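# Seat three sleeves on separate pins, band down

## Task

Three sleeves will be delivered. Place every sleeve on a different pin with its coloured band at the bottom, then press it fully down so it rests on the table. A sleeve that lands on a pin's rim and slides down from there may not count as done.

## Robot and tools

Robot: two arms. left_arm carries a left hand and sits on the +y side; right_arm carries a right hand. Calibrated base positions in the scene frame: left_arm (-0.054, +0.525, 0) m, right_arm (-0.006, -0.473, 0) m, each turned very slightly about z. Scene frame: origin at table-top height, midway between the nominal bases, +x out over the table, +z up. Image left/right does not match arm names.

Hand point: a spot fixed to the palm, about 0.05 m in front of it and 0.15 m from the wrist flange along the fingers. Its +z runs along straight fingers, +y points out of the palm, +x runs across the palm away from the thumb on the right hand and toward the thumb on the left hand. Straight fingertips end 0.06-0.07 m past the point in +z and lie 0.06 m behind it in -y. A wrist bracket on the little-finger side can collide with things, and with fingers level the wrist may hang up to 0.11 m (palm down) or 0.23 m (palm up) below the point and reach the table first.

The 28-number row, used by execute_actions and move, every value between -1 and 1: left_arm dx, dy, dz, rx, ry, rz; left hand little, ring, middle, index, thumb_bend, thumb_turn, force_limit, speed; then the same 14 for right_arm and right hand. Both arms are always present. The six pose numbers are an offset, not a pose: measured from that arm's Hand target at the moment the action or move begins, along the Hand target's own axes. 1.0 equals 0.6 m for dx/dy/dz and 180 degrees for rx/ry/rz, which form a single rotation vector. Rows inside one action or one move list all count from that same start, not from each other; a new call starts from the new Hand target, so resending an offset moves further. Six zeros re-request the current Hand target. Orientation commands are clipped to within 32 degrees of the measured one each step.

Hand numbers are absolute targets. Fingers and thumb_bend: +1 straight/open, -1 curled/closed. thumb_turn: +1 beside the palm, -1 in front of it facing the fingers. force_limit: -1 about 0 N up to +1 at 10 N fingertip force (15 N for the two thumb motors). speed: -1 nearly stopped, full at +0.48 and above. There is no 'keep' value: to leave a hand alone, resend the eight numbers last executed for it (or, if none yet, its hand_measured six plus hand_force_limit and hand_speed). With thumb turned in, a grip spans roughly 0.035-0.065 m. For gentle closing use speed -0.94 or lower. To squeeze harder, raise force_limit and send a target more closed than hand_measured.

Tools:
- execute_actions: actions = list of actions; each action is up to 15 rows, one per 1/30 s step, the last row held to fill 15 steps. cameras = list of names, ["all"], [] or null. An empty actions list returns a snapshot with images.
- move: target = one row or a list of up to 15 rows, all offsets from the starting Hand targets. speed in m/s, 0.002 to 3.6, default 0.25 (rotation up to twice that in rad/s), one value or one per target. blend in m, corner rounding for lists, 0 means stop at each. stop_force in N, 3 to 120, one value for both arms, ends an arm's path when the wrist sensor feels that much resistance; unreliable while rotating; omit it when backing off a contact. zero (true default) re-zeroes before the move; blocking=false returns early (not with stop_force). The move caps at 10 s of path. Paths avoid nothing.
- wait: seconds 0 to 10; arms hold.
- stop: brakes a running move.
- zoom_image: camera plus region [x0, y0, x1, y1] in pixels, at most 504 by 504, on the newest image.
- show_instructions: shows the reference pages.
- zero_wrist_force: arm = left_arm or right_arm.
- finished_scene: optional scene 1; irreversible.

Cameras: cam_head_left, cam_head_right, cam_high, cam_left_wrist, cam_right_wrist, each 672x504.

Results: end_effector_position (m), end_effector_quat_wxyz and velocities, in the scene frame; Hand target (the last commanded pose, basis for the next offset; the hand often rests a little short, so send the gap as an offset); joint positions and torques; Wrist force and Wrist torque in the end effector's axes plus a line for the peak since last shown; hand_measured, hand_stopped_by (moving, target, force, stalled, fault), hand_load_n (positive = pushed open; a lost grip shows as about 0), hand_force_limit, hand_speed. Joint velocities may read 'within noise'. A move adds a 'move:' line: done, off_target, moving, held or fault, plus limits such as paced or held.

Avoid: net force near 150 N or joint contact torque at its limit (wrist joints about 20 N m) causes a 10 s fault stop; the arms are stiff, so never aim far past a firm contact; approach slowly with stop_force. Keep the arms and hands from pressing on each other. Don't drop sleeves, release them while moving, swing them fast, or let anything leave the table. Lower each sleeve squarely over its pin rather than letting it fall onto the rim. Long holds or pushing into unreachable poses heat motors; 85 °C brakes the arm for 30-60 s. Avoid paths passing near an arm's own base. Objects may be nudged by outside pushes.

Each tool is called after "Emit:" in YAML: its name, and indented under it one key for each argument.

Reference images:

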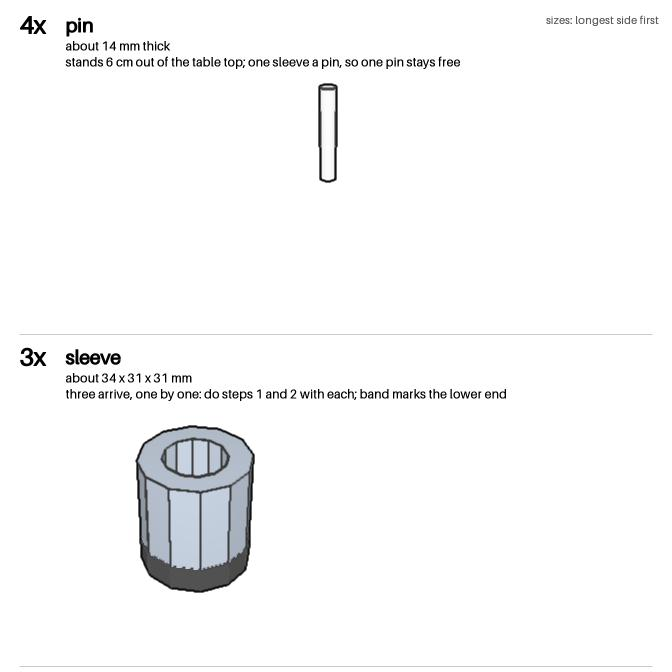

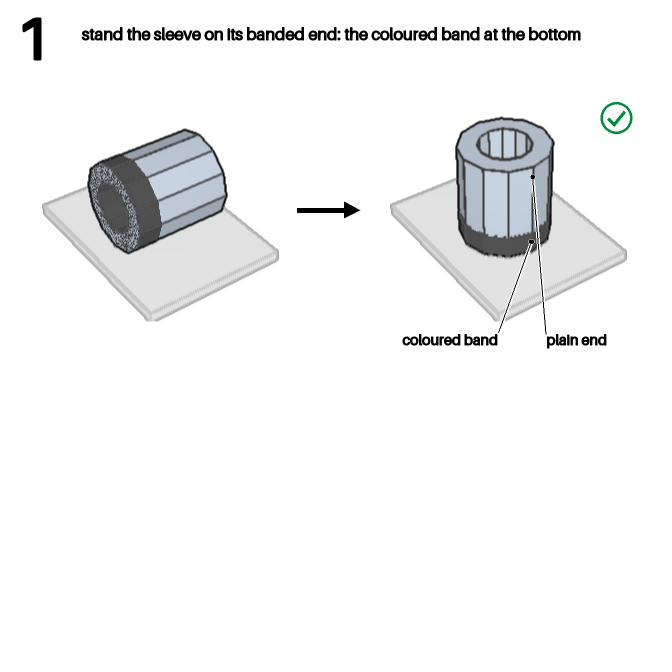

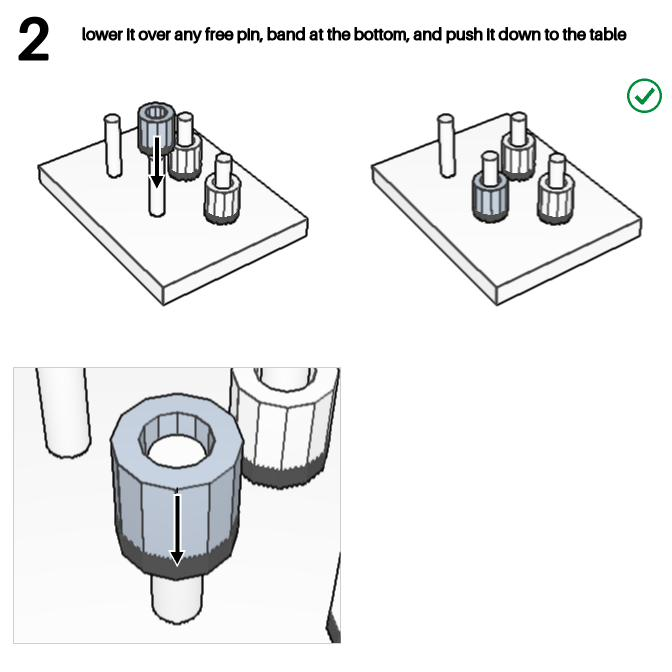

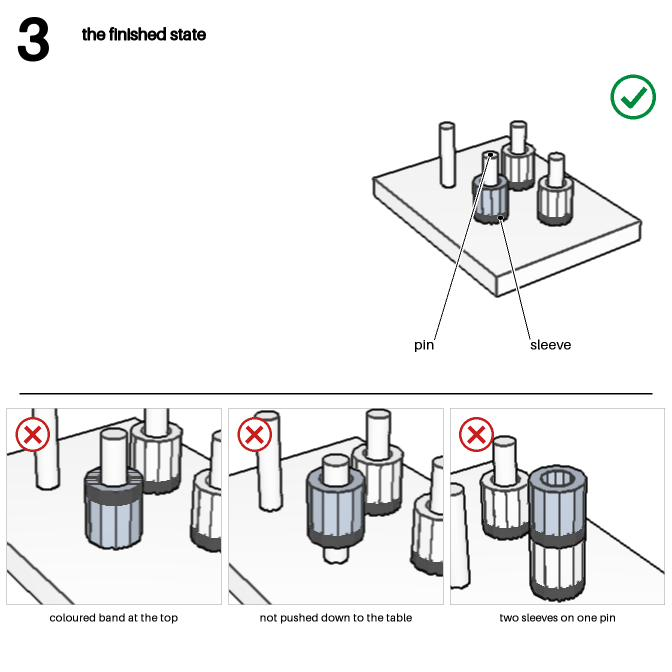

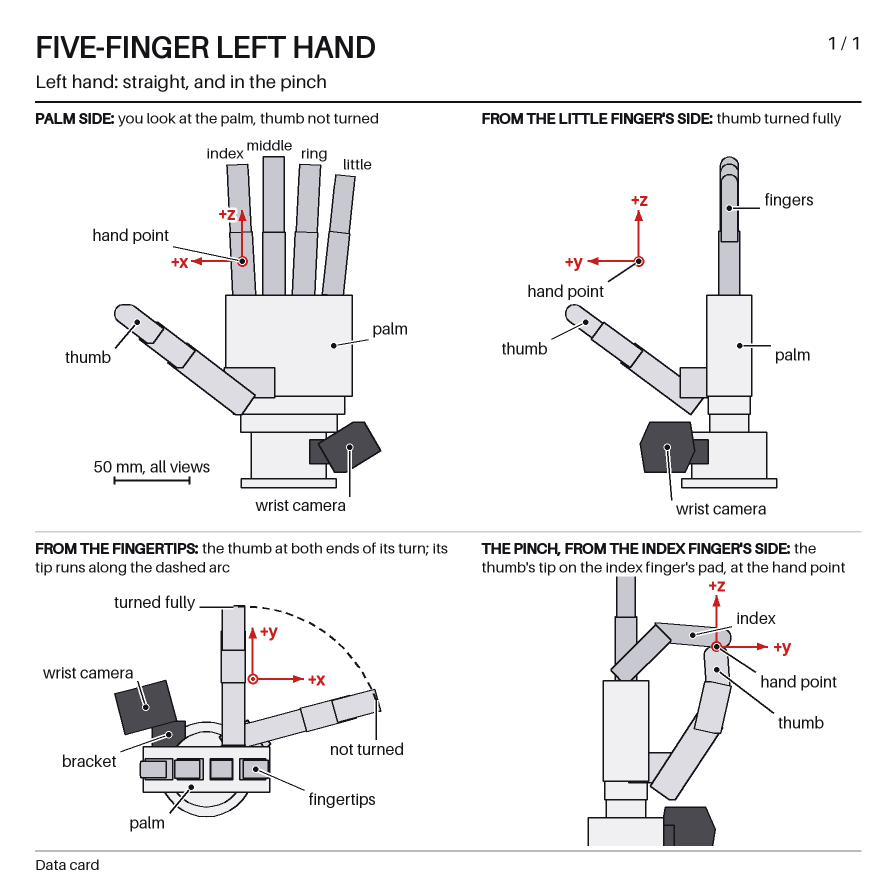

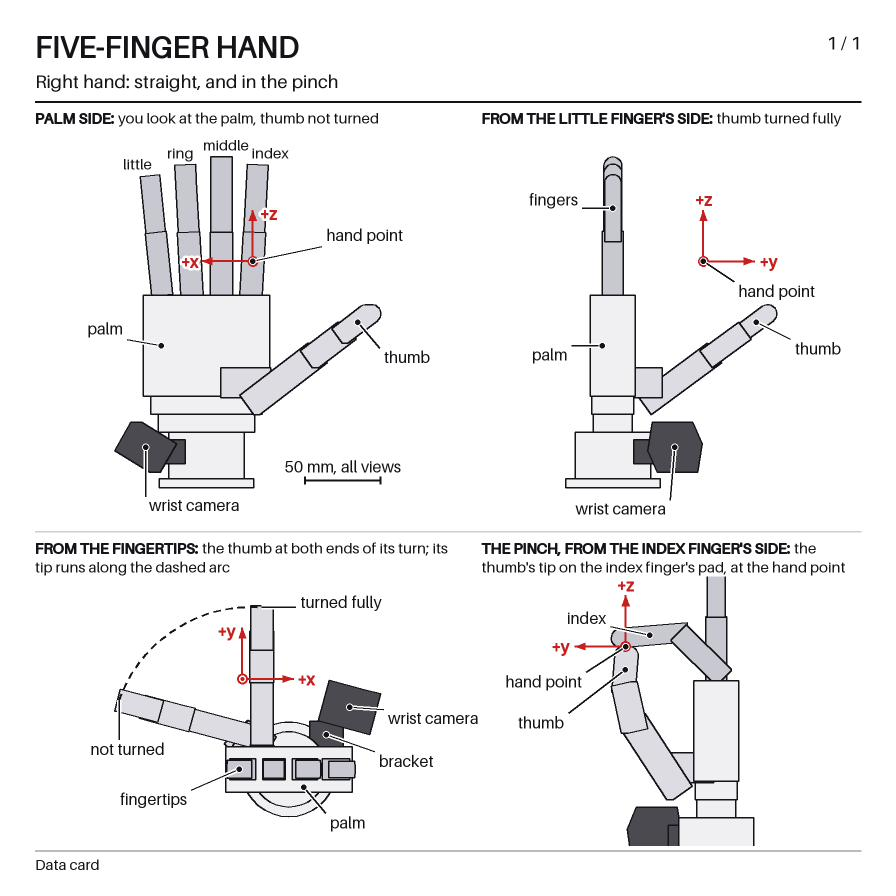

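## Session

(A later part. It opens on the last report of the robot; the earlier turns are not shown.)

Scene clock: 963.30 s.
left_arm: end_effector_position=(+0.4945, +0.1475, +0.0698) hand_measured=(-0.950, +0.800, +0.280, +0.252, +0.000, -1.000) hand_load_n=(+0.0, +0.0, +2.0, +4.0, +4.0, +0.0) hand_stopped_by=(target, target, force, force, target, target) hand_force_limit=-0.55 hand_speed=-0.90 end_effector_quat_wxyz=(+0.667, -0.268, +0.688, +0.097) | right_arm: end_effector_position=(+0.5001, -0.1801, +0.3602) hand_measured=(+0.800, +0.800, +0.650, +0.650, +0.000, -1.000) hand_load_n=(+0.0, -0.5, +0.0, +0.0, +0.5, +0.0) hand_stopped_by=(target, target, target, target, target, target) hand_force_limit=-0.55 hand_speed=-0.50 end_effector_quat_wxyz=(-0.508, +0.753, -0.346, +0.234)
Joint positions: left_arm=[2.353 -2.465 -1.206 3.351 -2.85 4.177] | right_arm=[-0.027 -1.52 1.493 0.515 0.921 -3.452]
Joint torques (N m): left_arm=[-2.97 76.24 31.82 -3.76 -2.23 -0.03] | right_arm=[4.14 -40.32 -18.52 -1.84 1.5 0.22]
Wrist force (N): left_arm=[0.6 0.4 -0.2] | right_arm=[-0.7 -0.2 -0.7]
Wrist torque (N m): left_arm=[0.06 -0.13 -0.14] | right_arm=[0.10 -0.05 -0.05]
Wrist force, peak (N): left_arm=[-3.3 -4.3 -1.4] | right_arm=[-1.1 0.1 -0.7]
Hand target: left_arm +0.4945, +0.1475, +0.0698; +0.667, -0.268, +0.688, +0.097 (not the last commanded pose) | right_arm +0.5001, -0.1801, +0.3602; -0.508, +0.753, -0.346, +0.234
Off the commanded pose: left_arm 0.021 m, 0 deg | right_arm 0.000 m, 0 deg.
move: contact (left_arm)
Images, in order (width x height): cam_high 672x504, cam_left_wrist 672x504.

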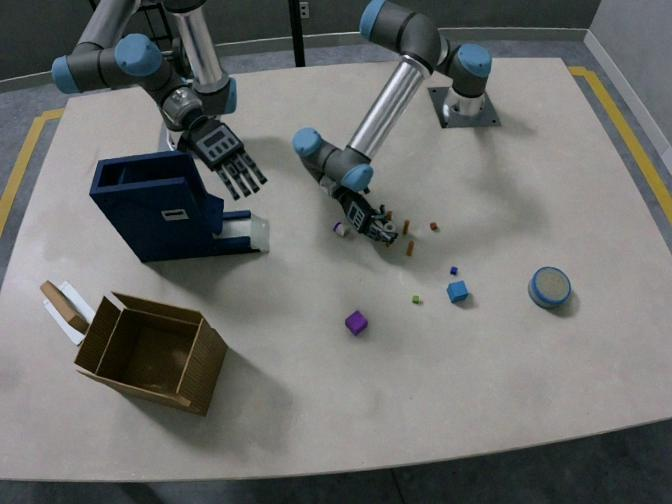

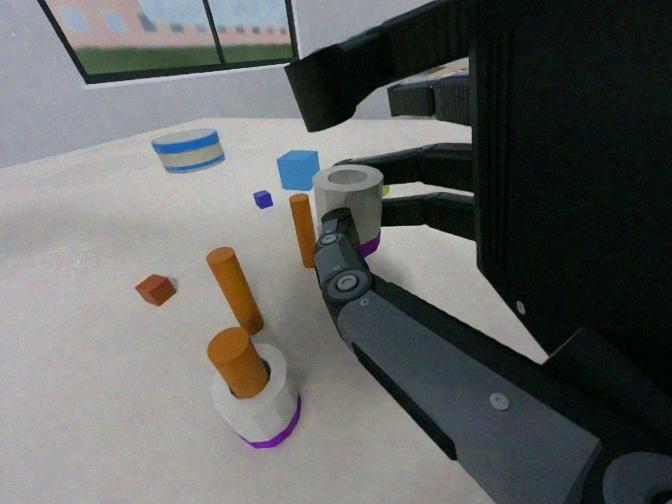

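Emit:
zoom_image:
  camera: "cam_left_wrist"
  region: [270, 170, 370, 290]

Scaled by 4.200 from the camera's 672x504 image, which has a finer 960x720 frame.

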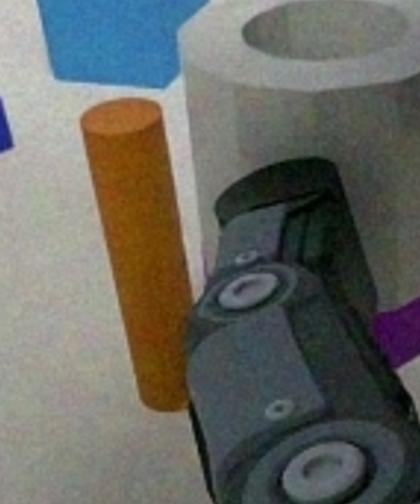

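Emit:
move:
  target:
    - [-0.0048,-0.0012,-0.0005,0,0,0,-0.95,0.8,-0.1,-0.2,0.0,-1,-0.55,-0.9,0,0,0,0,0,0,0.8,0.8,0.65,0.65,0.0,-1,-0.55,-0.5]
    - [-0.0053,-0.0015,0.0051,0,0,0,-0.95,0.8,-0.1,-0.2,0.0,-1,-0.55,-0.9,0,0,0,0,0,0,0.8,0.8,0.65,0.65,0.0,-1,-0.55,-0.5]
  speed: 0.04

Emit:
move:
  target: [0.0323,0.0075,0.003,0,0,0,-0.95,0.8,-0.1,-0.2,0.0,-1,-0.55,-0.9,0,0,0,0,0,0,0.8,0.8,0.65,0.65,0.0,-1,-0.55,-0.5]
  speed: 0.015
  stop_force: 3
  cameras: ["cam_high"]

Emit:
zoom_image:
  camera: "cam_high"
  region: [370, 205, 420, 260]

Scene clock: 999.07 s.
left_arm: end_effector_position=(+0.4977, +0.1490, +0.0728) hand_measured=(-0.950, +0.800, +0.280, +0.252, +0.000, -1.000) hand_load_n=(+0.0, +0.0, +1.5, +4.0, +4.0, +0.0) hand_stopped_by=(target, target, force, force, target, target) hand_force_limit=-0.55 hand_speed=-0.90 end_effector_quat_wxyz=(+0.667, -0.268, +0.688, +0.097) | right_arm: end_effector_position=(+0.5001, -0.1801, +0.3602) hand_measured=(+0.800, +0.800, +0.650, +0.650, +0.000, -1.000) hand_load_n=(+0.0, +0.0, +0.0, +0.0, +0.0, +0.0) hand_stopped_by=(target, target, target, target, target, target) hand_force_limit=-0.55 hand_speed=-0.50 end_effector_quat_wxyz=(-0.508, +0.753, -0.346, +0.234)
Joint positions: left_arm=[2.358 -2.461 -1.205 3.351 -2.845 4.183] | right_arm=[-0.027 -1.52 1.493 0.515 0.921 -3.452]
Joint torques (N m): left_arm=[-11.41 75.25 12.95 -0.62 -2.95 -1.04] | right_arm=[4.85 -40.14 -18.64 -1.89 1.57 0.18]
Wrist force (N): left_arm=[0.7 0.2 -0.2] | right_arm=[-0.8 0.1 -0.8]
Wrist torque (N m): left_arm=[0.03 -0.14 -0.13] | right_arm=[0.14 -0.04 -0.05]
Wrist force, peak (N): left_arm=[1.0 0.5 -0.2] | right_arm=[-0.8 -0.2 -1.3]
Hand target: left_arm +0.4975, +0.1490, +0.0728; +0.667, -0.268, +0.688, +0.097 | right_arm +0.5001, -0.1801, +0.3602; -0.508, +0.753, -0.346, +0.234
Off the commanded pose: left_arm 0.000 m, 0 deg | right_arm 0.000 m, 0 deg.
move: done

Scene clock: 1000.33 s.
left_arm: end_effector_position=(+0.4975, +0.1490, +0.0695) hand_measured=(-0.950, +0.800, +0.280, +0.252, +0.000, -1.000) hand_load_n=(+0.0, +0.0, +2.0, +3.5, +3.0, +0.0) hand_stopped_by=(target, target, force, force, target, target) hand_force_limit=-0.55 hand_speed=-0.90 end_effector_quat_wxyz=(+0.667, -0.268, +0.688, +0.097) | right_arm: end_effector_position=(+0.5001, -0.1801, +0.3602) hand_measured=(+0.800, +0.800, +0.650, +0.650, +0.000, -1.000) hand_load_n=(+0.0, +0.0, +0.0, +0.0, +0.0, +0.0) hand_stopped_by=(target, target, target, target, target, target) hand_force_limit=-0.55 hand_speed=-0.50 end_effector_quat_wxyz=(-0.508, +0.753, -0.346, +0.234)
Joint positions: left_arm=[2.358 -2.465 -1.206 3.356 -2.846 4.183] | right_arm=[-0.027 -1.52 1.493 0.515 0.921 -3.452]
Joint torques (N m): left_arm=[-6.62 76.5 31.48 -3.55 -2 0.02] | right_arm=[4.13 -39.95 -19.34 -1.85 1.39 0.08]
Wrist force (N): left_arm=[0.7 0.3 -0.1] | right_arm=[-0.9 -0.2 -0.6]
Wrist torque (N m): left_arm=[0.02 -0.12 -0.13] | right_arm=[0.08 -0.03 -0.07]
Wrist force, peak (N): left_arm=[-2.9 -1.3 1.0] | right_arm=[-1.0 -0.1 -0.9]
Hand target: left_arm +0.4975, +0.1490, +0.0695; +0.667, -0.268, +0.688, +0.097 (not the last commanded pose) | right_arm +0.5001, -0.1801, +0.3602; -0.508, +0.753, -0.346, +0.234
Off the commanded pose: left_arm 0.017 m, 0 deg | right_arm 0.000 m, 0 deg.
move: contact (left_arm)
Images, in order (width x height): cam_high 672x504.

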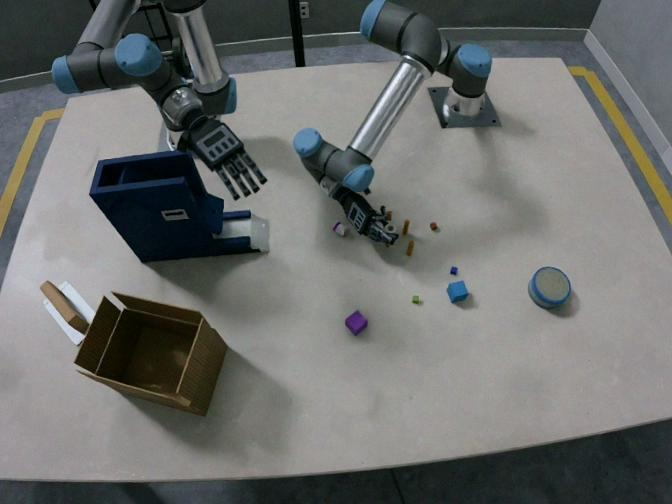

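Scaled by 9.164 from the camera's 672x504 image, which has a finer 960x720 frame.

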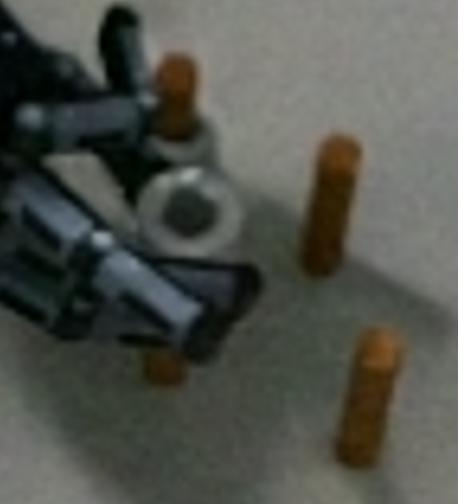

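Emit:
move:
  target:
    - [-0.0048,-0.0012,-0.0005,0,0,0,-0.95,0.8,-0.1,-0.2,0.0,-1,-0.55,-0.9,0,0,0,0,0,0,0.8,0.8,0.65,0.65,0.0,-1,-0.55,-0.5]
    - [-0.0056,0.0034,-0.0036,0,0,0,-0.95,0.8,-0.1,-0.2,0.0,-1,-0.55,-0.9,0,0,0,0,0,0,0.8,0.8,0.65,0.65,0.0,-1,-0.55,-0.5]
  speed: 0.04

Emit:
move:
  target: [0.0323,0.0075,0.003,0,0,0,-0.95,0.8,-0.1,-0.2,0.0,-1,-0.55,-0.9,0,0,0,0,0,0,0.8,0.8,0.65,0.65,0.0,-1,-0.55,-0.5]
  speed: 0.015
  stop_force: 3
  cameras: ["cam_high", "cam_left_wrist"]

Emit:
zoom_image:
  camera: "cam_high"
  region: [370, 205, 420, 260]

Emit:
zoom_image:
  camera: "cam_left_wrist"
  region: [290, 150, 410, 300]

Scene clock: 1008.97 s.
left_arm: end_effector_position=(+0.4945, +0.1505, +0.0725) hand_measured=(-0.950, +0.800, +0.280, +0.252, +0.000, -1.000) hand_load_n=(+0.0, +0.0, +1.5, +3.5, +3.5, +0.0) hand_stopped_by=(target, target, force, force, target, target) hand_force_limit=-0.55 hand_speed=-0.90 end_effector_quat_wxyz=(+0.667, -0.268, +0.688, +0.097) | right_arm: end_effector_position=(+0.5001, -0.1801, +0.3602) hand_measured=(+0.800, +0.800, +0.650, +0.650, +0.000, -1.000) hand_load_n=(+0.0, +0.0, +0.0, +0.0, +0.0, +0.0) hand_stopped_by=(target, target, target, target, target, target) hand_force_limit=-0.55 hand_speed=-0.50 end_effector_quat_wxyz=(-0.508, +0.753, -0.346, +0.234)
Joint positions: left_arm=[2.356 -2.455 -1.217 3.355 -2.847 4.181] | right_arm=[-0.027 -1.52 1.493 0.515 0.921 -3.452]
Joint torques (N m): left_arm=[-6.2 60.53 31.33 0.61 -1.48 0.91] | right_arm=[4.08 -40.04 -19.24 -1.85 1.43 -0.07]
Wrist force (N): left_arm=[0.6 0.6 -0.1] | right_arm=[-0.9 0.0 -0.8]
Wrist torque (N m): left_arm=[0.08 -0.12 -0.16] | right_arm=[0.14 -0.03 -0.06]
Wrist force, peak (N): left_arm=[1.0 0.5 0.0] | right_arm=[-1.0 -0.2 -1.1]
Hand target: left_arm +0.4945, +0.1505, +0.0725; +0.667, -0.268, +0.688, +0.097 | right_arm +0.5001, -0.1801, +0.3602; -0.508, +0.753, -0.346, +0.234
Off the commanded pose: left_arm 0.000 m, 0 deg | right_arm 0.000 m, 0 deg.
move: done

Scene clock: 1011.30 s.
left_arm: end_effector_position=(+0.4945, +0.1505, +0.0525) hand_measured=(-0.950, +0.800, +0.280, +0.252, +0.000, -1.000) hand_load_n=(+0.0, +0.0, +1.5, +3.0, +3.0, +0.0) hand_stopped_by=(target, target, force, force, target, target) hand_force_limit=-0.55 hand_speed=-0.90 end_effector_quat_wxyz=(+0.667, -0.268, +0.688, +0.097) | right_arm: end_effector_position=(+0.5001, -0.1801, +0.3602) hand_measured=(+0.800, +0.800, +0.650, +0.650, +0.000, -1.000) hand_load_n=(+0.0, -0.5, +0.0, +0.0, +0.0, +0.0) hand_stopped_by=(target, target, target, target, target, target) hand_force_limit=-0.55 hand_speed=-0.50 end_effector_quat_wxyz=(-0.508, +0.753, -0.346, +0.234)
Joint positions: left_arm=[2.356 -2.481 -1.225 3.389 -2.847 4.181] | right_arm=[-0.027 -1.52 1.493 0.515 0.921 -3.452]
Joint torques (N m): left_arm=[8.61 76.51 21.41 -3.65 0.89 0.78] | right_arm=[3.9 -39.74 -19.5 -1.83 1.47 0.04]
Wrist force (N): left_arm=[1.1 0.3 -0.3] | right_arm=[-0.9 -0.3 -0.7]
Wrist torque (N m): left_arm=[0.06 -0.14 -0.12] | right_arm=[0.08 -0.03 -0.07]
Wrist force, peak (N): left_arm=[1.2 0.2 -0.7] | right_arm=[-0.9 -0.3 -1.0]
Hand target: left_arm +0.4945, +0.1505, +0.0525; +0.667, -0.268, +0.688, +0.097 | right_arm +0.5001, -0.1801, +0.3602; -0.508, +0.753, -0.346, +0.234
Off the commanded pose: left_arm 0.000 m, 0 deg | right_arm 0.000 m, 0 deg.
move: done
Images, in order (width x height): cam_high 672x504, cam_left_wrist 672x504.

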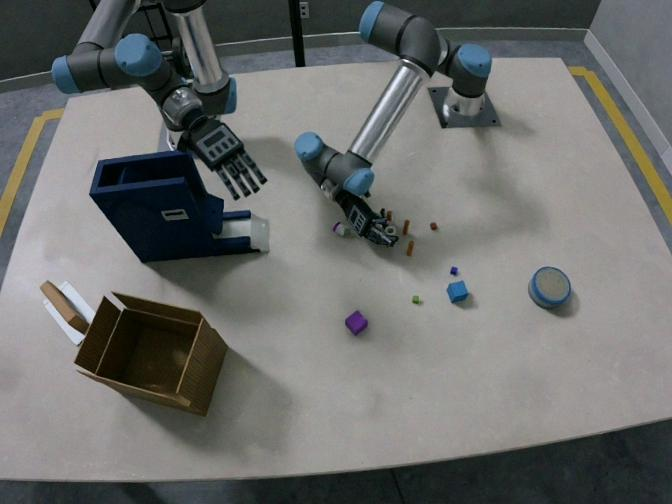

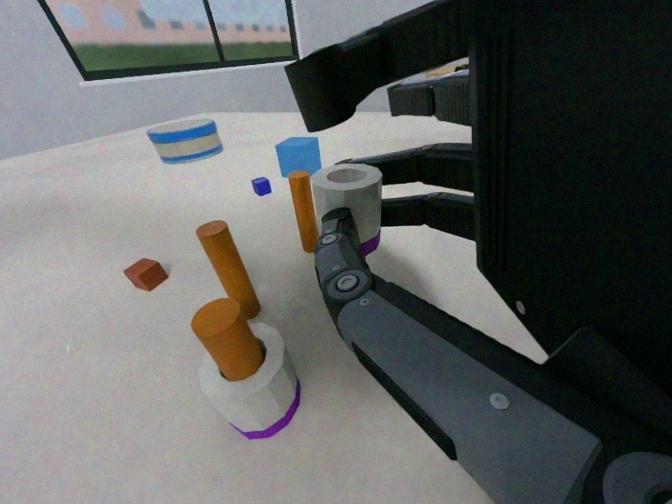

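Scaled by 9.164 from the camera's 672x504 image, which has a finer 960x720 frame.

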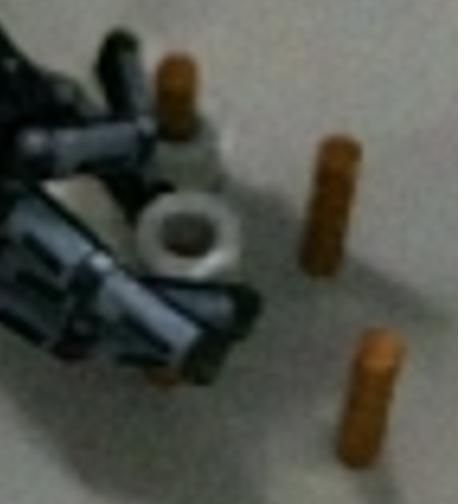

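Scaled by 3.360 from the camera's 672x504 image, which has a finer 960x720 frame.

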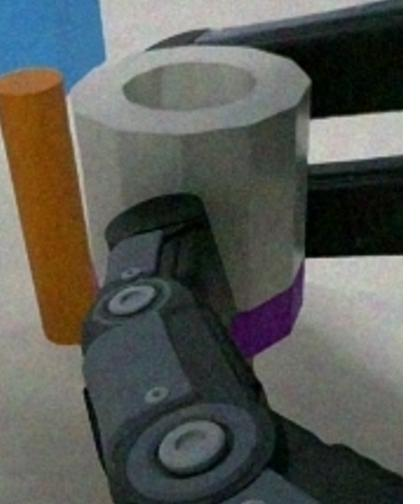

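Emit:
move:
  target: [0.0687,0.0159,0.0064,0,0,0,-0.95,0.8,-0.1,-0.2,0.0,-1,-0.55,-0.9,0,0,0,0,0,0,0.8,0.8,0.65,0.65,0.0,-1,-0.55,-0.5]
  speed: 0.025
  stop_force: 4
  cameras: ["cam_high", "cam_left_wrist"]

Emit:
zoom_image:
  camera: "cam_left_wrist"
  region: [250, 130, 430, 310]

Scene clock: 1016.93 s.
left_arm: end_effector_position=(+0.4945, +0.1505, +0.0131) hand_measured=(-0.950, +0.800, +0.280, +0.252, +0.000, -1.000) hand_load_n=(+0.0, +0.0, +1.5, +4.0, +3.0, +0.5) hand_stopped_by=(target, target, force, force, target, target) hand_force_limit=-0.55 hand_speed=-0.90 end_effector_quat_wxyz=(+0.667, -0.268, +0.688, +0.097) | right_arm: end_effector_position=(+0.5001, -0.1801, +0.3602) hand_measured=(+0.800, +0.800, +0.650, +0.650, +0.000, -1.000) hand_load_n=(+0.0, +0.0, +0.0, +0.0, +0.0, +0.0) hand_stopped_by=(target, target, target, target, target, target) hand_force_limit=-0.55 hand_speed=-0.50 end_effector_quat_wxyz=(-0.508, +0.753, -0.346, +0.234)
Joint positions: left_arm=[2.356 -2.537 -1.233 3.452 -2.847 4.181] | right_arm=[-0.027 -1.52 1.493 0.515 0.921 -3.452]
Joint torques (N m): left_arm=[8.59 72.84 20.77 -3.82 -0.12 -0.98] | right_arm=[4.35 -40.07 -19.45 -1.73 1.49 -0.02]
Wrist force (N): left_arm=[0.4 -1.2 -0.7] | right_arm=[-0.7 0.0 -0.8]
Wrist torque (N m): left_arm=[0.05 -0.23 -0.12] | right_arm=[0.12 -0.05 -0.05]
Wrist force, peak (N): left_arm=[-10.6 -6.2 -4.2] | right_arm=[-1.0 0.0 -1.0]
Hand target: left_arm +0.4945, +0.1505, +0.0131; +0.667, -0.268, +0.688, +0.097 (not the last commanded pose) | right_arm +0.5001, -0.1801, +0.3602; -0.508, +0.753, -0.346, +0.234
Off the commanded pose: left_arm 0.003 m, 0 deg | right_arm 0.000 m, 0 deg.
move: contact (left_arm)
Images, in order (width x height): cam_high 672x504, cam_left_wrist 672x504.

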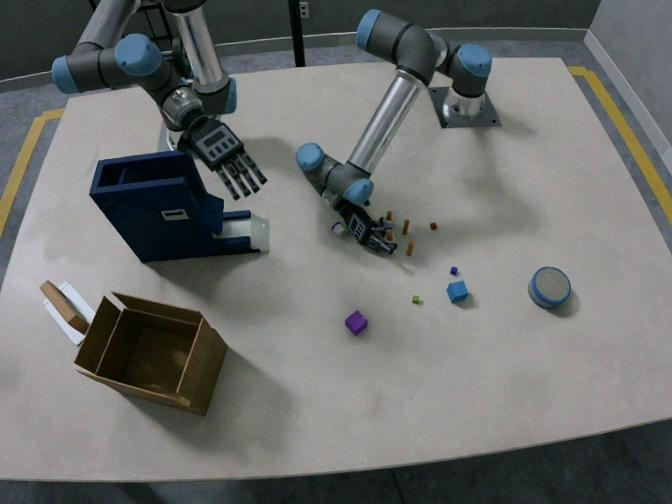

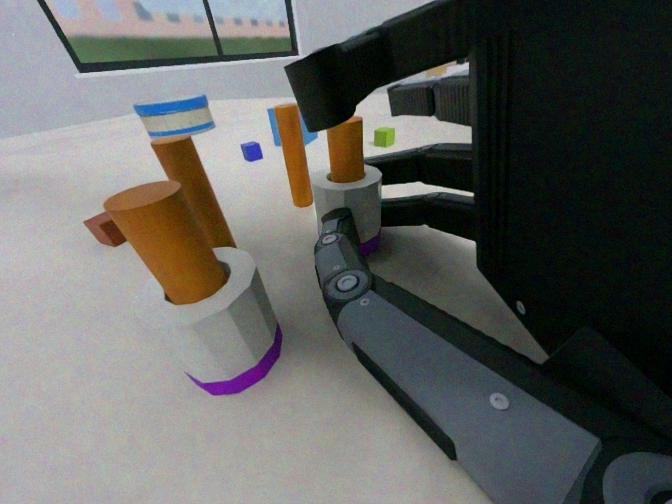

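Scaled by 2.800 from the camera's 672x504 image, which has a finer 960x720 frame.

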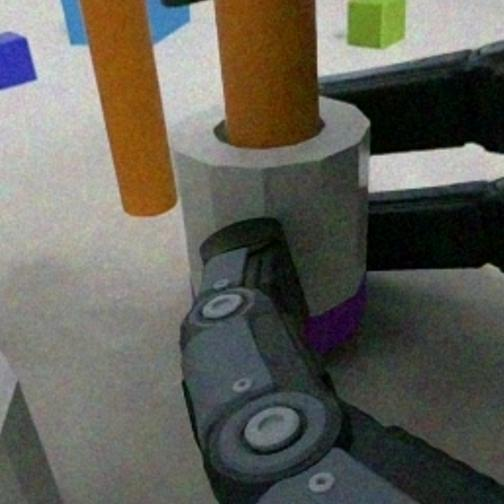

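Emit:
execute_actions:
  actions:
    - [[0,0,0,0,0,0,-0.95,0.8,0.42,0.42,0.2,-1,-0.5,-0.6,0,0,0,0,0,0,0.8,0.8,0.65,0.65,0.0,-1,-0.55,-0.5]]
  cameras: ["cam_left_wrist"]

Emit:
zoom_image:
  camera: "cam_left_wrist"
  region: [250, 130, 430, 310]

Scene clock: 1020.90 s.
left_arm: end_effector_position=(+0.4945, +0.1505, +0.0131) hand_measured=(-0.950, +0.800, +0.420, +0.420, +0.200, -1.000) hand_load_n=(+0.0, +0.0, +0.0, +0.0, +0.0, +0.0) hand_stopped_by=(target, target, target, target, target, target) hand_force_limit=-0.50 hand_speed=-0.60 end_effector_quat_wxyz=(+0.667, -0.268, +0.688, +0.097) | right_arm: end_effector_position=(+0.5001, -0.1801, +0.3602) hand_measured=(+0.800, +0.800, +0.650, +0.650, +0.000, -1.000) hand_load_n=(+0.0, +0.0, +0.0, +0.0, +0.0, +0.0) hand_stopped_by=(target, target, target, target, target, target) hand_force_limit=-0.55 hand_speed=-0.50 end_effector_quat_wxyz=(-0.508, +0.753, -0.346, +0.234)
Joint positions: left_arm=[2.356 -2.537 -1.233 3.452 -2.847 4.181] | right_arm=[-0.027 -1.52 1.493 0.515 0.921 -3.452]
Joint torques (N m): left_arm=[8.23 75.98 29.35 -2.12 -0.05 -1.07] | right_arm=[4.98 -40.11 -18.98 -1.87 1.48 -0.1]
Wrist force (N): left_arm=[0.8 0.2 0.0] | right_arm=[-0.6 -0.2 -0.9]
Wrist torque (N m): left_arm=[0.03 -0.19 -0.11] | right_arm=[0.11 -0.06 -0.05]
Wrist force, peak (N): left_arm=[0.3 -1.4 -0.9] | right_arm=[-1.1 -0.1 -0.9]
Hand target: left_arm +0.4945, +0.1505, +0.0131; +0.667, -0.268, +0.688, +0.097 | right_arm +0.5001, -0.1801, +0.3602; -0.508, +0.753, -0.346, +0.234
Off the commanded pose: left_arm 0.000 m, 0 deg | right_arm 0.000 m, 0 deg.
Images, in order (width x height): cam_left_wrist 672x504.

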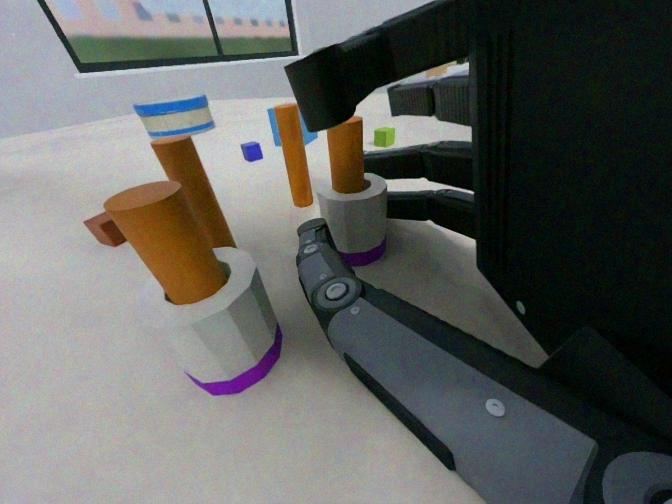

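Scaled by 2.800 from the camera's 672x504 image, which has a finer 960x720 frame.

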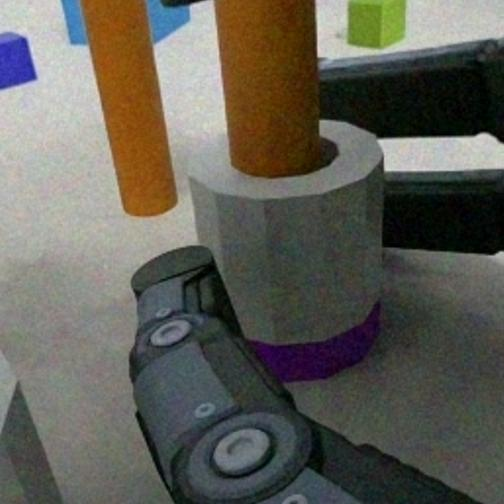

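Emit:
move:
  target:
    - [-0.1778,-0.0411,-0.0165,0,0,0,-0.95,0.8,0.42,0.42,0.2,-1,-0.5,-0.6,0,0,0,0,0,0,0.8,0.8,0.65,0.65,0.0,-1,-0.55,-0.5]
    - [-0.3663,0.2007,-0.0133,0.1596,0.4266,-0.3328,-0.95,0.8,0.42,0.42,0.2,-1,-0.5,-0.6,-0.2767,0.147,0.1255,0,-0.0309,-0.0124,0.8,0.8,0.65,0.65,0.0,-1,-0.55,-0.5]
  speed: 0.25
  blend: [0.03,0]
  cameras: ["all"]

Scene clock: 1046.33 s.
left_arm: end_effector_position=(+0.4202, +0.3001, +0.2000) hand_measured=(-0.950, +0.800, +0.420, +0.420, +0.200, -1.000) hand_load_n=(+0.0, +0.0, +0.0, +0.0, +0.0, +0.0) hand_stopped_by=(target, target, target, target, target, target) hand_force_limit=-0.50 hand_speed=-0.60 end_effector_quat_wxyz=(+0.122, -0.394, +0.725, -0.551) | right_arm: end_effector_position=(+0.4200, -0.0300, +0.2502) hand_measured=(+0.800, +0.800, +0.650, +0.650, +0.000, -1.000) hand_load_n=(+0.0, +0.0, +0.0, +0.0, +0.0, +0.0) hand_stopped_by=(target, target, target, target, target, target) hand_force_limit=-0.55 hand_speed=-0.50 end_effector_quat_wxyz=(-0.520, +0.770, -0.307, +0.207)
Joint positions: left_arm=[3.414 -1.714 -1.886 2.853 -0.562 3.525] | right_arm=[0.364 -1.468 1.711 0.173 1.18 -3.308]
Joint torques (N m): left_arm=[0.65 34.52 21.35 1.14 3.02 -0.93] | right_arm=[-6.16 -44.02 -33.55 1.82 -1.54 -1.08]
Wrist force (N): left_arm=[0.1 0.8 -0.1] | right_arm=[-0.8 -0.4 -1.2]
Wrist torque (N m): left_arm=[0.13 -0.05 -0.13] | right_arm=[0.10 0.00 -0.23]
Wrist force, peak (N): left_arm=[2.9 0.8 0.1] | right_arm=[-1.1 0.2 -1.1]
Hand target: left_arm +0.4202, +0.3001, +0.2000; +0.122, -0.394, +0.725, -0.552 | right_arm +0.4200, -0.0300, +0.2503; -0.520, +0.770, -0.306, +0.207
Off the commanded pose: left_arm 0.000 m, 0 deg | right_arm 0.000 m, 0 deg.
move: done

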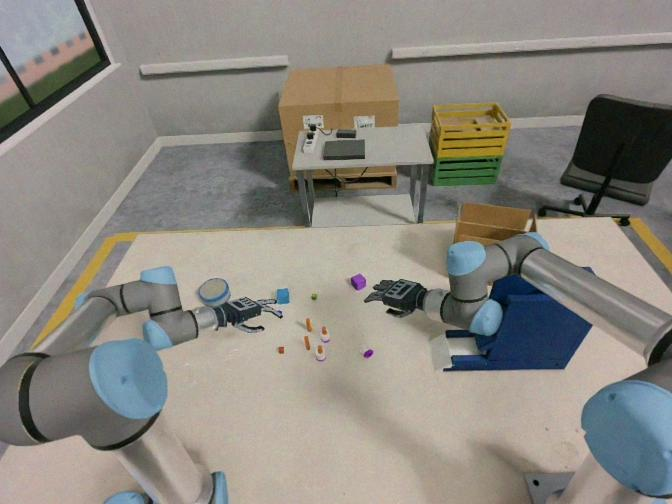

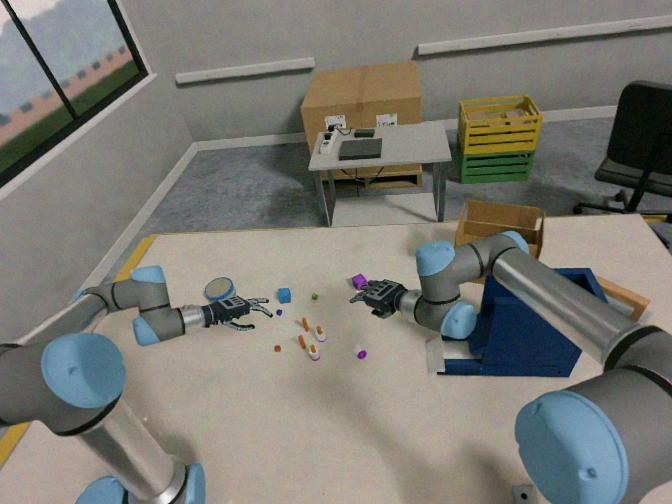

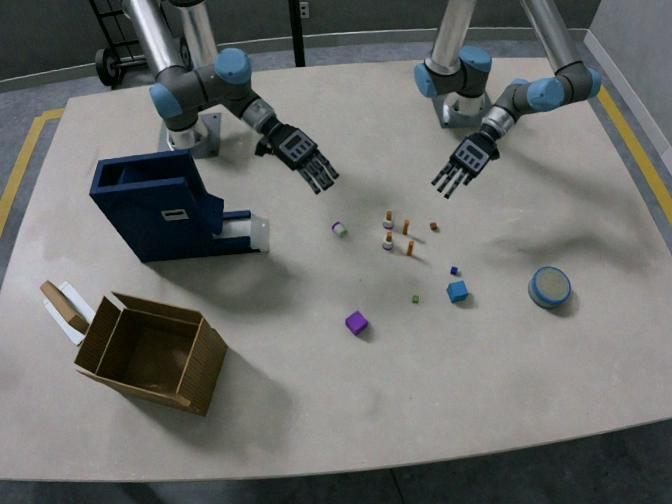

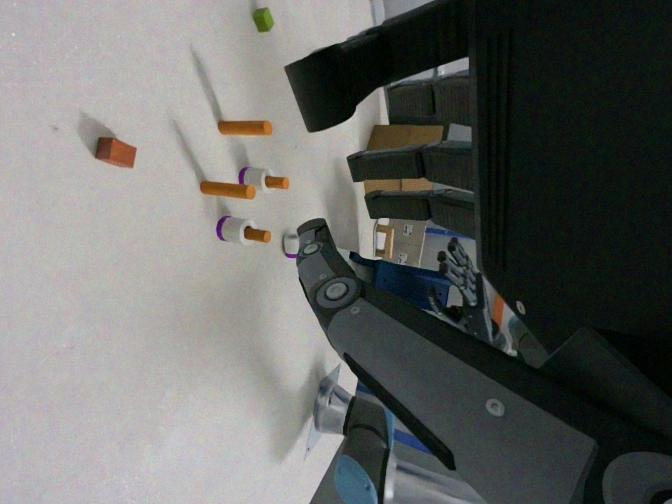

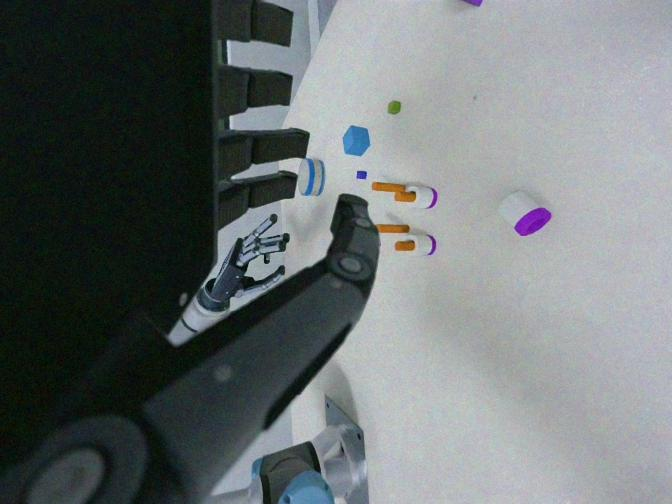

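Emit:
move:
  target:
    - [0.1133,0.0017,0.1232,0,0,0,-0.95,0.8,0.6,0.6,0.0,-1,-0.5,0.0,0.14,-0.066,-0.082,0,0,0,0.8,0.8,0.65,0.65,0.0,-1,-0.55,-0.5]
    - [0.2677,0.0803,0.3608,0.0101,-0.0348,-0.0141,-0.95,0.8,0.6,0.6,0.0,-1,-0.5,0.0,0.2803,-0.1322,-0.1633,0,0,0,0.8,0.8,0.65,0.65,0.0,-1,-0.55,-0.5]
  speed: 0.25
  blend: [0.04,0]
  cameras: ["cam_left_wrist", "cam_high"]

Emit:
zoom_image:
  camera: "cam_left_wrist"
  region: [100, 80, 352, 332]

Scene clock: 1059.10 s.
left_arm: end_effector_position=(+0.4255, +0.0384, +0.1201) hand_measured=(-0.950, +0.800, +0.600, +0.600, +0.000, -1.000) hand_load_n=(+0.0, +0.0, +0.0, +0.0, +0.0, +0.0) hand_stopped_by=(target, target, target, target, target, target) hand_force_limit=-0.50 hand_speed=0.00 end_effector_quat_wxyz=(+0.155, -0.438, +0.700, -0.543) | right_arm: end_effector_position=(+0.5002, -0.1900, +0.3603) hand_measured=(+0.800, +0.800, +0.650, +0.650, +0.000, -1.000) hand_load_n=(+0.0, -0.5, +0.0, +0.0, +0.0, +0.0) hand_stopped_by=(target, target, target, target, target, target) hand_force_limit=-0.55 hand_speed=-0.50 end_effector_quat_wxyz=(-0.520, +0.770, -0.307, +0.207)
Joint positions: left_arm=[2.7 -1.941 -1.766 3.32 -1.29 2.973] | right_arm=[-0.089 -1.481 1.46 0.583 0.777 -3.563]
Joint torques (N m): left_arm=[-10.47 39.38 20.3 -0.11 -2.19 -1.09] | right_arm=[-6.04 -43.95 -20.86 0.46 0.45 0.04]
Wrist force (N): left_arm=[-0.6 0.5 -0.1] | right_arm=[-0.9 -0.2 -0.7]
Wrist torque (N m): left_arm=[0.06 0.04 -0.07] | right_arm=[0.10 0.00 -0.06]
Wrist force, peak (N): left_arm=[0.8 1.6 1.2] | right_arm=[-2.7 0.4 -0.4]
Hand target: left_arm +0.4255, +0.0383, +0.1200; +0.155, -0.438, +0.700, -0.543 | right_arm +0.5002, -0.1901, +0.3604; -0.520, +0.770, -0.306, +0.207
Off the commanded pose: left_arm 0.000 m, 0 deg | right_arm 0.000 m, 0 deg.
move: done
Images, in order (width x height): cam_high 672x504, cam_left_wrist 672x504.

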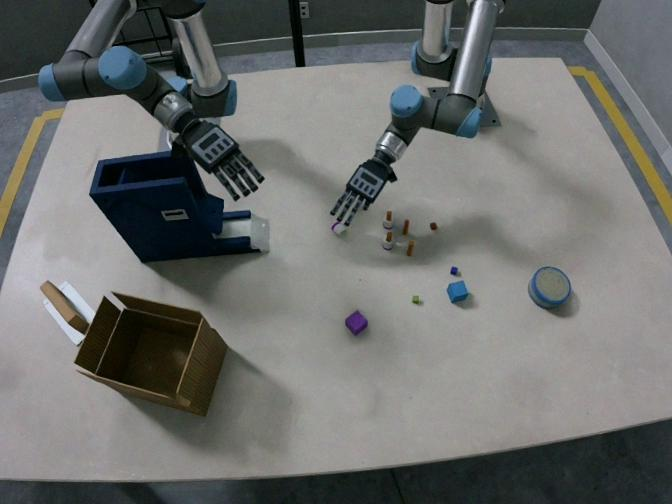

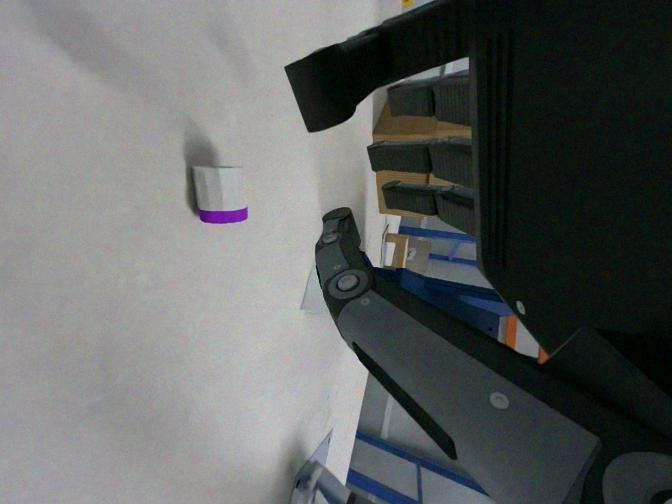

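Scaled by 2.000 from the camera's 672x504 image, which has a finer 960x720 frame.

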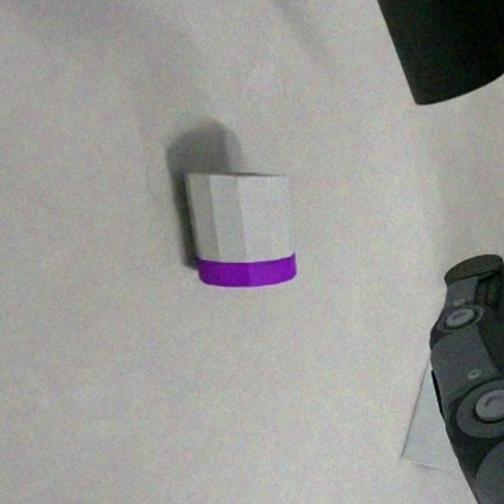

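Emit:
move:
  target: [-0.0066,0.0764,0.0536,0,0,0,-0.95,0.8,0.6,0.6,0.0,-1,-0.5,0.0,0,0,0,0,0,0,0.8,0.8,0.65,0.65,0.0,-1,-0.55,-0.5]
  speed: 0.1
  cameras: ["cam_left_wrist", "cam_high"]

Emit:
zoom_image:
  camera: "cam_left_wrist"
  region: [180, 80, 432, 332]

Emit:
zoom_image:
  camera: "cam_high"
  region: [300, 160, 420, 270]

Scene clock: 1073.53 s.
left_arm: end_effector_position=(+0.4296, +0.0225, +0.0663) hand_measured=(-0.950, +0.800, +0.600, +0.600, +0.000, -1.000) hand_load_n=(+0.0, +0.0, +0.0, +0.0, +0.0, +0.0) hand_stopped_by=(target, target, target, target, target, target) hand_force_limit=-0.50 hand_speed=0.00 end_effector_quat_wxyz=(+0.155, -0.438, +0.700, -0.543) | right_arm: end_effector_position=(+0.5002, -0.1901, +0.3604) hand_measured=(+0.800, +0.800, +0.650, +0.650, +0.000, -1.000) hand_load_n=(+0.0, +0.0, +0.0, +0.0, +0.0, +0.0) hand_stopped_by=(target, target, target, target, target, target) hand_force_limit=-0.55 hand_speed=-0.50 end_effector_quat_wxyz=(-0.520, +0.770, -0.306, +0.207)
Joint positions: left_arm=[2.672 -2.043 -1.776 3.436 -1.315 2.962] | right_arm=[-0.089 -1.481 1.46 0.583 0.777 -3.563]
Joint torques (N m): left_arm=[12.53 47.67 30.95 -1.68 1.36 0.73] | right_arm=[-6.56 -42.93 -31.49 2.82 -2.11 -1.12]
Wrist force (N): left_arm=[-0.6 0.9 -0.3] | right_arm=[-1.0 -0.4 -0.6]
Wrist torque (N m): left_arm=[0.14 0.05 -0.09] | right_arm=[0.06 0.01 -0.08]
Wrist force, peak (N): left_arm=[-0.7 1.5 0.3] | right_arm=[-1.3 0.1 -0.7]
Hand target: left_arm +0.4297, +0.0226, +0.0663; +0.155, -0.438, +0.700, -0.543 | right_arm +0.5002, -0.1901, +0.3604; -0.520, +0.770, -0.306, +0.207
Off the commanded pose: left_arm 0.000 m, 0 deg | right_arm 0.000 m, 0 deg.
move: done
Images, in order (width x height): cam_high 672x504, cam_left_wrist 672x504.

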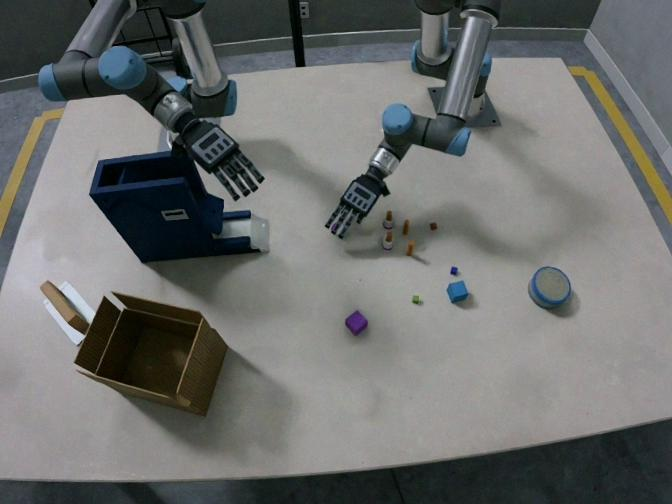

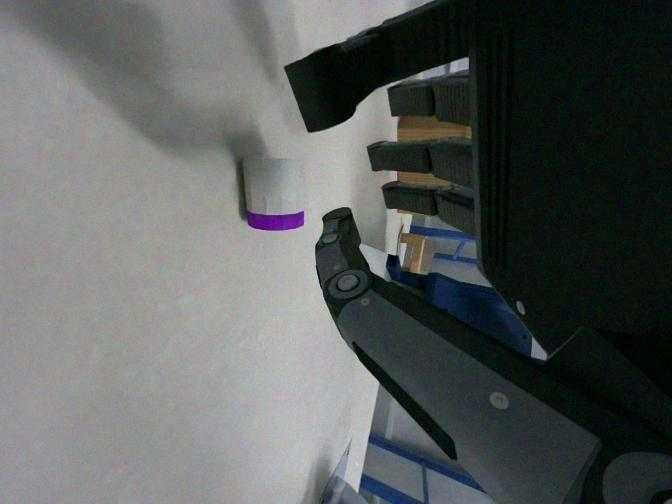

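Scaled by 2.000 from the camera's 672x504 image, which has a finer 960x720 frame.

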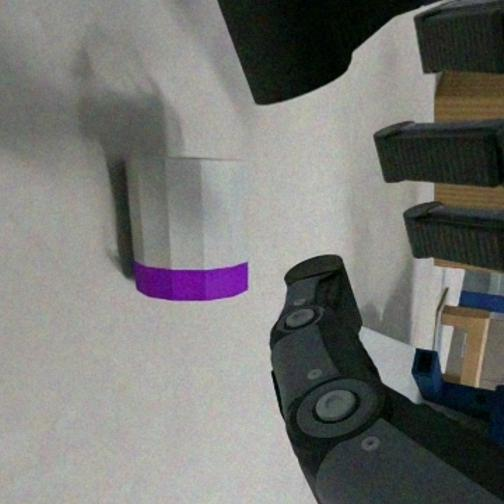

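Scaled by 4.200 from the camera's 672x504 image, which has a finer 960x720 frame.

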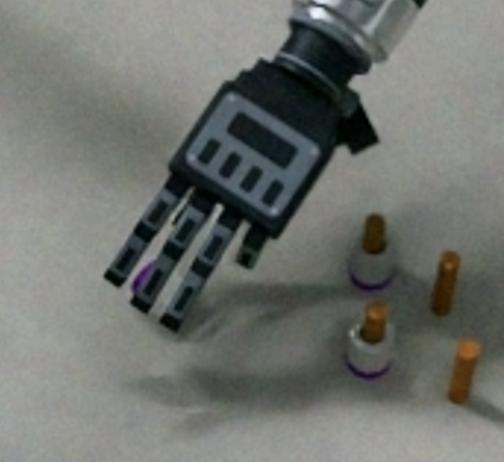

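Emit:
move:
  target: [-0.0192,0.071,0.0178,0,0,0,-0.95,0.8,0.6,0.6,0.0,-1,-0.5,0.0,0,0,0,0,0,0,0.8,0.8,0.65,0.65,0.0,-1,-0.55,-0.5]
  speed: 0.04
  stop_force: 4
  cameras: ["cam_left_wrist"]

Emit:
zoom_image:
  camera: "cam_left_wrist"
  region: [230, 80, 482, 332]

Scene clock: 1081.17 s.
left_arm: end_effector_position=(+0.4247, +0.0260, +0.0213) hand_measured=(-0.950, +0.800, +0.600, +0.600, +0.000, -1.000) hand_load_n=(+0.0, +0.0, +0.0, +0.0, +0.0, +0.0) hand_stopped_by=(target, target, target, target, target, target) hand_force_limit=-0.50 hand_speed=0.00 end_effector_quat_wxyz=(+0.155, -0.438, +0.700, -0.543) | right_arm: end_effector_position=(+0.5002, -0.1901, +0.3604) hand_measured=(+0.800, +0.800, +0.650, +0.650, +0.000, -1.000) hand_load_n=(+0.0, +0.0, +0.0, +0.0, +0.0, +0.0) hand_stopped_by=(target, target, target, target, target, target) hand_force_limit=-0.55 hand_speed=-0.50 end_effector_quat_wxyz=(-0.520, +0.770, -0.306, +0.207)
Joint positions: left_arm=[2.675 -2.105 -1.825 3.547 -1.313 2.963] | right_arm=[-0.089 -1.481 1.46 0.583 0.777 -3.563]
Joint torques (N m): left_arm=[5.82 57.96 27.88 -2.35 0.23 -0.73] | right_arm=[-7.17 -43.05 -31.33 2.67 -1.99 -1.02]
Wrist force (N): left_arm=[-0.5 0.9 0.1] | right_arm=[-1.1 0.0 -0.5]
Wrist torque (N m): left_arm=[0.14 0.03 -0.06] | right_arm=[0.11 0.03 -0.07]
Wrist force, peak (N): left_arm=[-0.6 1.6 0.1] | right_arm=[-1.2 -0.3 -0.7]
Hand target: left_arm +0.4247, +0.0260, +0.0213; +0.155, -0.438, +0.700, -0.543 | right_arm +0.5002, -0.1901, +0.3604; -0.520, +0.770, -0.306, +0.207
Off the commanded pose: left_arm 0.000 m, 0 deg | right_arm 0.000 m, 0 deg.
move: done
Images, in order (width x height): cam_left_wrist 672x504.

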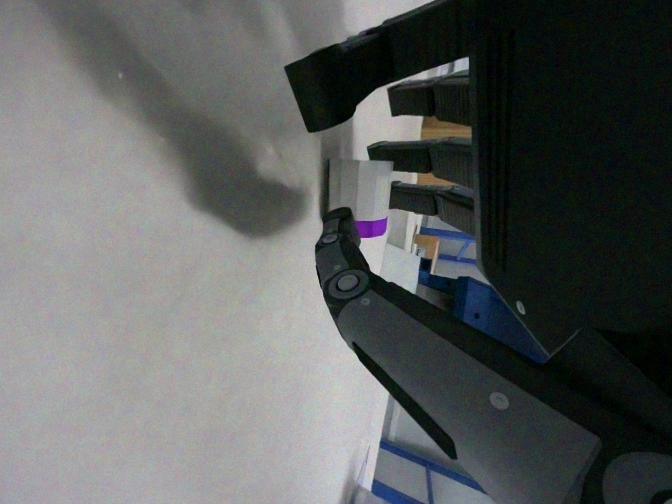

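Scaled by 2.000 from the camera's 672x504 image, which has a finer 960x720 frame.

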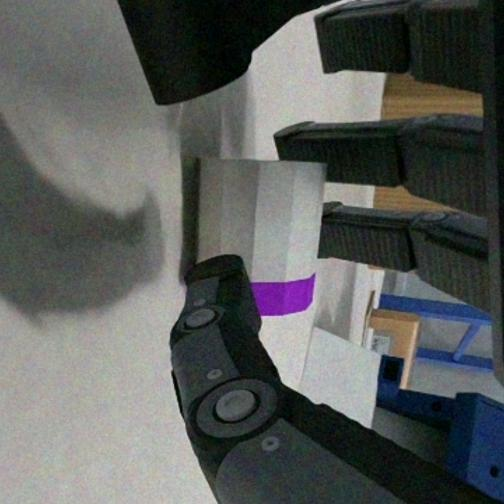

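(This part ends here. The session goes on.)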